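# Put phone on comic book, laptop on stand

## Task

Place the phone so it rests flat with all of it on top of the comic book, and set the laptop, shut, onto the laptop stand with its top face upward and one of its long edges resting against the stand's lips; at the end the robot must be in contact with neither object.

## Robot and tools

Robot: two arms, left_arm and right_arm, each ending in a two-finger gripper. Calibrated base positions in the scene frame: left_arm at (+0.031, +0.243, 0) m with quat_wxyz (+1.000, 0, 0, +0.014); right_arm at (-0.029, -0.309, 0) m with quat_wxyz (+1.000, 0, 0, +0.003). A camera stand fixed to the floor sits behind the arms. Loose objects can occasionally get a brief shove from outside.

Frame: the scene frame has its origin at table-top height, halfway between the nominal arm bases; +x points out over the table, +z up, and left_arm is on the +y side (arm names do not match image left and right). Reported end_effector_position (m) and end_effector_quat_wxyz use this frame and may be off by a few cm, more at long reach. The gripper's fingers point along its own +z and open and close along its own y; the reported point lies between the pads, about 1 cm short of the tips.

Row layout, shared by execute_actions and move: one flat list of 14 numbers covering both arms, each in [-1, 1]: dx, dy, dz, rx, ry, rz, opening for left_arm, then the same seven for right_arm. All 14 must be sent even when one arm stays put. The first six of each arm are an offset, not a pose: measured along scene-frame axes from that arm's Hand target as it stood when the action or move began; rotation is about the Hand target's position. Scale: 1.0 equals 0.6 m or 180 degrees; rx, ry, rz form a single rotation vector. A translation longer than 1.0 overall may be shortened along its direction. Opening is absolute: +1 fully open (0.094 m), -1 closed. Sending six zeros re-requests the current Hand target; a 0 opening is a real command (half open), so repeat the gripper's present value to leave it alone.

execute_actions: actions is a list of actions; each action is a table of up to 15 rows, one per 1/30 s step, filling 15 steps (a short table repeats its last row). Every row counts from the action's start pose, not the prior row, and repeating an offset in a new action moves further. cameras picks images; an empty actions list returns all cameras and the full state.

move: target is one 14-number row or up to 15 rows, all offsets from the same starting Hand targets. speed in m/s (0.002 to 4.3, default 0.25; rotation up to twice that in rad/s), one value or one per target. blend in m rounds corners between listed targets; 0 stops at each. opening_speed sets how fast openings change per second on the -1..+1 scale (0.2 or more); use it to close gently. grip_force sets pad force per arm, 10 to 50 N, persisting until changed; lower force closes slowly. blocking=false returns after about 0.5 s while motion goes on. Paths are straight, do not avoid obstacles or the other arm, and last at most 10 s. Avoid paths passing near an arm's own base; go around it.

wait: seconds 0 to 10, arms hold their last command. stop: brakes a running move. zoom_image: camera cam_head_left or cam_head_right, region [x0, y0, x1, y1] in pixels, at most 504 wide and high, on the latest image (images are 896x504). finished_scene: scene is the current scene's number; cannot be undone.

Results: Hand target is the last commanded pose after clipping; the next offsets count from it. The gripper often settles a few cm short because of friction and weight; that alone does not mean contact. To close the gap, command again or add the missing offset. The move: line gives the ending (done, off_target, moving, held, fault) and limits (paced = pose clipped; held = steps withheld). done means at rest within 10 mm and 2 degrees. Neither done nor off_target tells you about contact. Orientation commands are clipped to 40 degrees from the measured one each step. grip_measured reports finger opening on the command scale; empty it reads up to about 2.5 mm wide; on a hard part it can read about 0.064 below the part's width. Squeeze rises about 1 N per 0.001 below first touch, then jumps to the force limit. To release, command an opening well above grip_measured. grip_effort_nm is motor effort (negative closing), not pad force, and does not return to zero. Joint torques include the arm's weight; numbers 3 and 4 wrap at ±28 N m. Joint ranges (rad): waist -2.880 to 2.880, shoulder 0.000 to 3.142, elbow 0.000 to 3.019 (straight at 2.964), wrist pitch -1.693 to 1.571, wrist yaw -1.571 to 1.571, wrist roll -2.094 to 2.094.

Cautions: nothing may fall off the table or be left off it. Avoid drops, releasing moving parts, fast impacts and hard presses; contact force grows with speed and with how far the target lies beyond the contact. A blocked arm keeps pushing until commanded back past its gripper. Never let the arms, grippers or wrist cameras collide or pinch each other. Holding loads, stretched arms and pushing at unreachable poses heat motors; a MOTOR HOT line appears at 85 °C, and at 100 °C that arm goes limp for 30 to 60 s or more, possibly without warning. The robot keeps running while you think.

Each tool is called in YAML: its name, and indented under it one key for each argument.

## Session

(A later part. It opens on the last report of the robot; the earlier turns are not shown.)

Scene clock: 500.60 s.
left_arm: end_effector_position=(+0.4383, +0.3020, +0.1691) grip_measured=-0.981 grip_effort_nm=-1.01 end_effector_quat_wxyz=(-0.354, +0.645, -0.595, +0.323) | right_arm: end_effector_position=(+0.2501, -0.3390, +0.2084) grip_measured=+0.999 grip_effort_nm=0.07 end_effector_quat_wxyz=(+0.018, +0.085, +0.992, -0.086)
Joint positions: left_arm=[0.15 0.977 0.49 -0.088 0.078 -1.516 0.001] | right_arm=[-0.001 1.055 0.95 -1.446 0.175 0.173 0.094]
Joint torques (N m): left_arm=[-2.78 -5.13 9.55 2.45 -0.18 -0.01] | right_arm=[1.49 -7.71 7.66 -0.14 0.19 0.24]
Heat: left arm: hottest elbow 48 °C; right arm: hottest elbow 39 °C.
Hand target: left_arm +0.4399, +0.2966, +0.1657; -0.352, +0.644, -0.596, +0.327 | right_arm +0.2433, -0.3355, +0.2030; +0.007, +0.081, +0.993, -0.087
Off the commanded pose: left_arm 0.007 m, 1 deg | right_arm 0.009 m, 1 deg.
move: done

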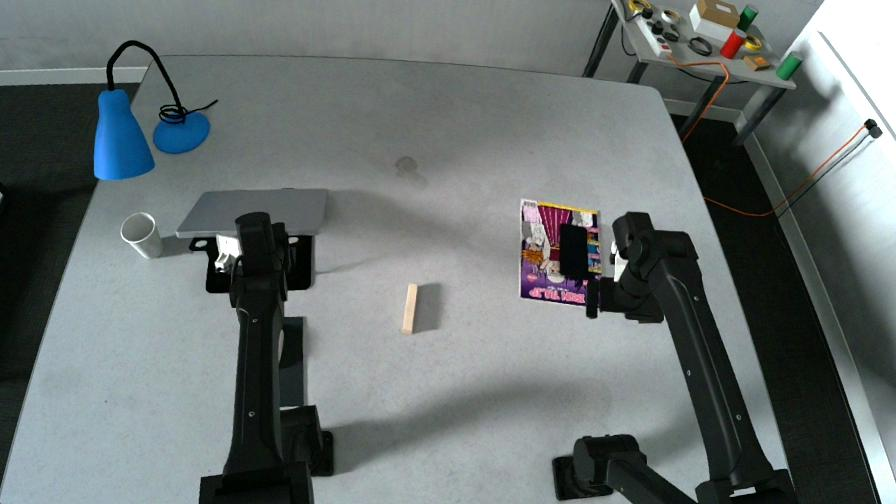

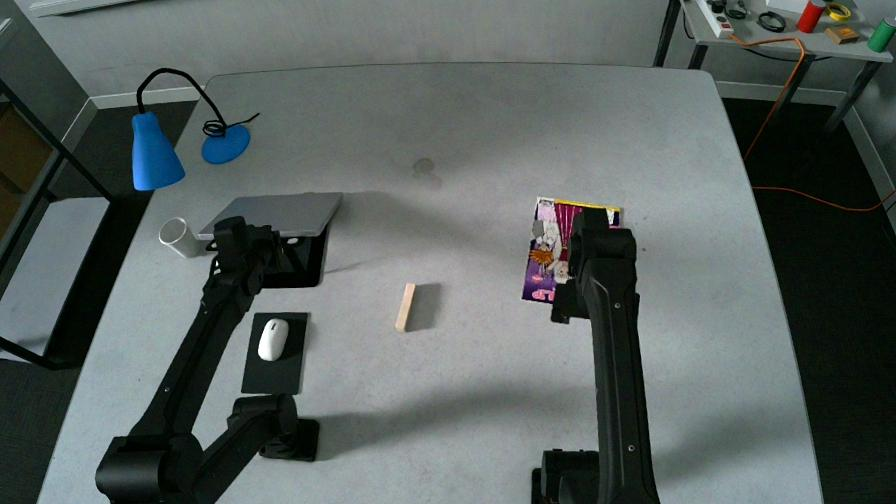

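move:
  target: [0.045, 0, -0.03, 0, 0, 0, -1.0, 0, 0, 0, 0, 0, 0, 1.0]
  speed: 0.04
  cameras: ["all"]

zoom_image:
  camera: "cam_head_left"
  region: [160, 170, 330, 310]

zoom_image:
  camera: "cam_head_left"
  region: [220, 175, 320, 225]

zoom_image:
  camera: "cam_head_right"
  region: [180, 170, 350, 310]

Scene clock: 504.93 s.
left_arm: end_effector_position=(+0.4570, +0.3009, +0.1396) grip_measured=-0.981 grip_effort_nm=-1.00 end_effector_quat_wxyz=(-0.346, +0.650, -0.598, +0.318) | right_arm: end_effector_position=(+0.2501, -0.3390, +0.2084) grip_measured=+0.999 grip_effort_nm=0.07 end_effector_quat_wxyz=(+0.018, +0.085, +0.992, -0.086)
Joint positions: left_arm=[0.134 1.108 0.49 0.024 0.065 -1.526 0.001] | right_arm=[-0.001 1.055 0.95 -1.446 0.175 0.173 0.094]
Joint torques (N m): left_arm=[-2.61 -6.83 11.3 2.5 -0.19 0.01] | right_arm=[1.49 -7.71 7.64 -0.18 0.19 0.23]
Heat: left arm: hottest elbow 47 °C; right arm: hottest elbow 39 °C.
Hand target: left_arm +0.4669, +0.2967, +0.1477; -0.352, +0.644, -0.596, +0.327 | right_arm +0.2433, -0.3355, +0.2030; +0.007, +0.081, +0.993, -0.087
Off the commanded pose: left_arm 0.013 m, 2 deg | right_arm 0.009 m, 1 deg.
move: off_target (left_arm)

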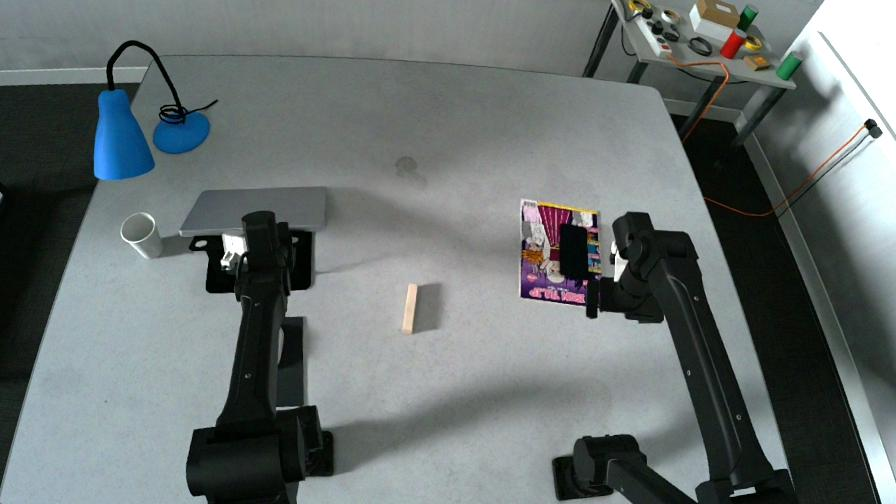

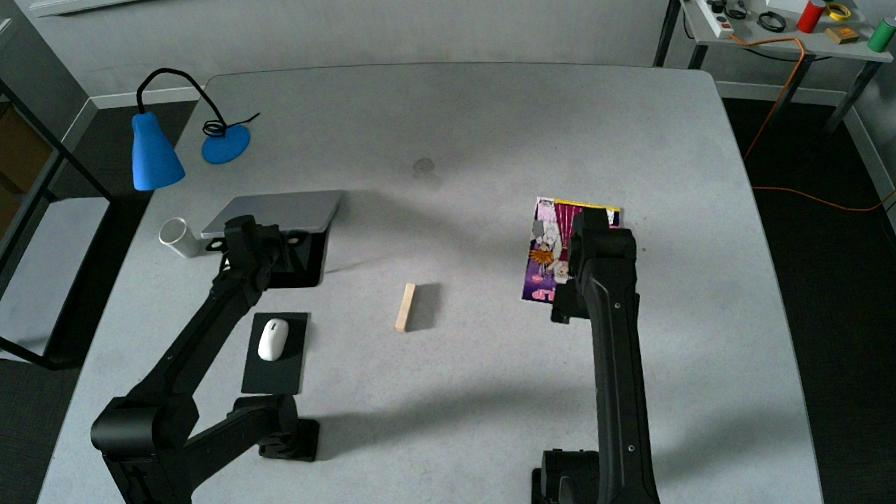

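Scaled by 2.965.

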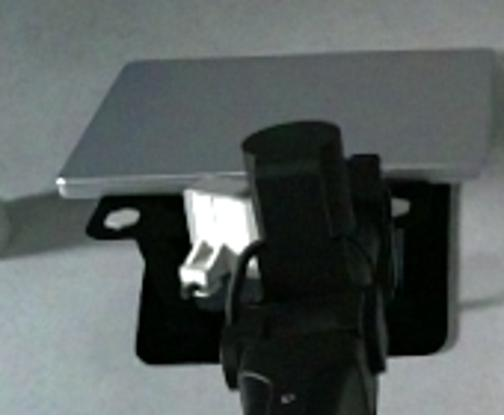

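Scaled by 5.040.

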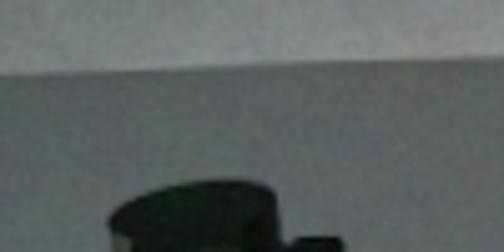

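Scaled by 2.965.

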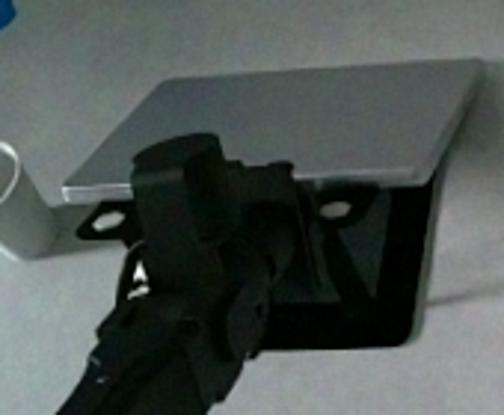

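move:
  target:
    - [-0.06, 0, 0.045, 0, 0, 0, -1.0, 0, 0, 0, 0, 0, 0, 1.0]
    - [-0.17, 0, 0.12, 0, 0, 0, -1.0, 0, 0, 0, 0, 0, 0, 1.0]
    - [-0.378, 0.05, 0.19, 0, 0, 0, -1.0, 0, 0, 0, 0, 0, 0, 1.0]
  speed: [0.04, 0.08, 0.15]
  blend: 0.02
  cameras: ["all"]

zoom_image:
  camera: "cam_head_left"
  region: [160, 170, 340, 310]

zoom_image:
  camera: "cam_head_left"
  region: [220, 175, 320, 225]

zoom_image:
  camera: "cam_head_right"
  region: [180, 170, 360, 310]

zoom_image:
  camera: "cam_head_left"
  region: [500, 190, 630, 320]

Scene clock: 517.47 s.
left_arm: end_effector_position=(+0.2387, +0.3204, +0.2253) grip_measured=-0.981 grip_effort_nm=-1.00 end_effector_quat_wxyz=(-0.324, +0.657, -0.596, +0.330) | right_arm: end_effector_position=(+0.2501, -0.3390, +0.2084) grip_measured=+0.999 grip_effort_nm=0.07 end_effector_quat_wxyz=(+0.018, +0.085, +0.992, -0.086)
Joint positions: left_arm=[0.809 0.256 0.481 -1.011 0.628 -1.097 0.001] | right_arm=[-0.001 1.055 0.95 -1.446 0.175 0.173 0.094]
Joint torques (N m): left_arm=[-0.67 2.32 17.61 1.28 0.33 0.14] | right_arm=[1.44 -7.65 7.66 -0.14 0.19 0.23]
Heat: left arm: hottest elbow 46 °C; right arm: hottest elbow 39 °C.
Hand target: left_arm +0.2400, +0.3266, +0.2617; -0.352, +0.644, -0.596, +0.327 | right_arm +0.2433, -0.3355, +0.2030; +0.007, +0.081, +0.993, -0.087
Off the commanded pose: left_arm 0.037 m, 4 deg | right_arm 0.009 m, 1 deg.
move: off_target (left_arm)

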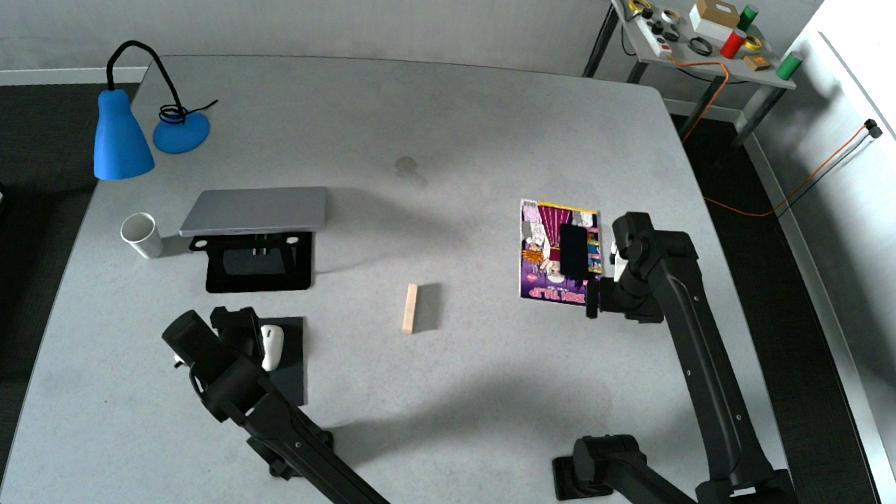

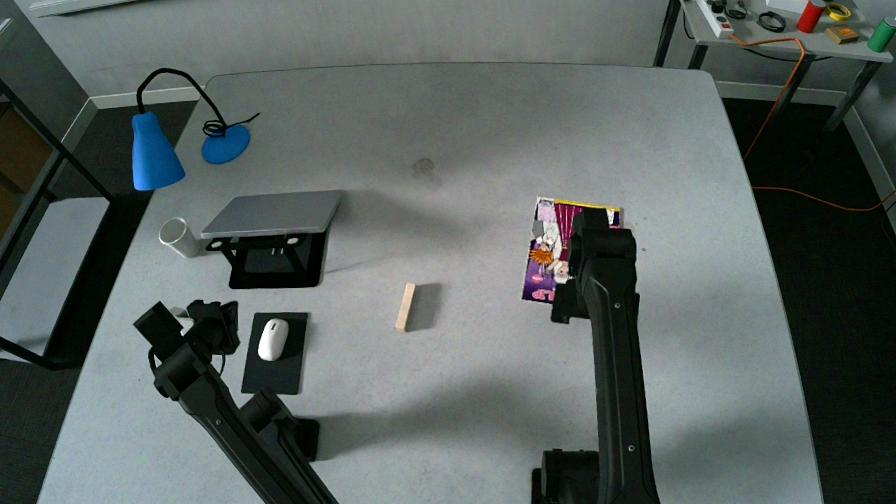

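Scaled by 2.800.

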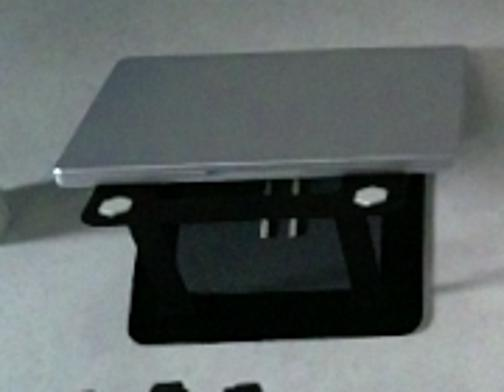

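Scaled by 5.040.

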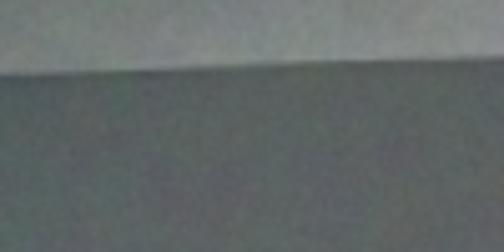

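Scaled by 2.800.

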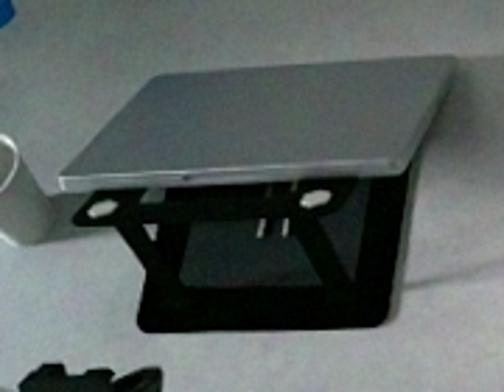

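Scaled by 3.877.

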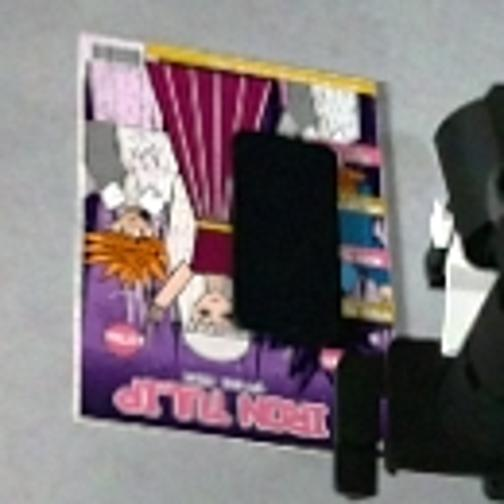

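finished_scene:
  scene: 2

The scene is finished: the task was done.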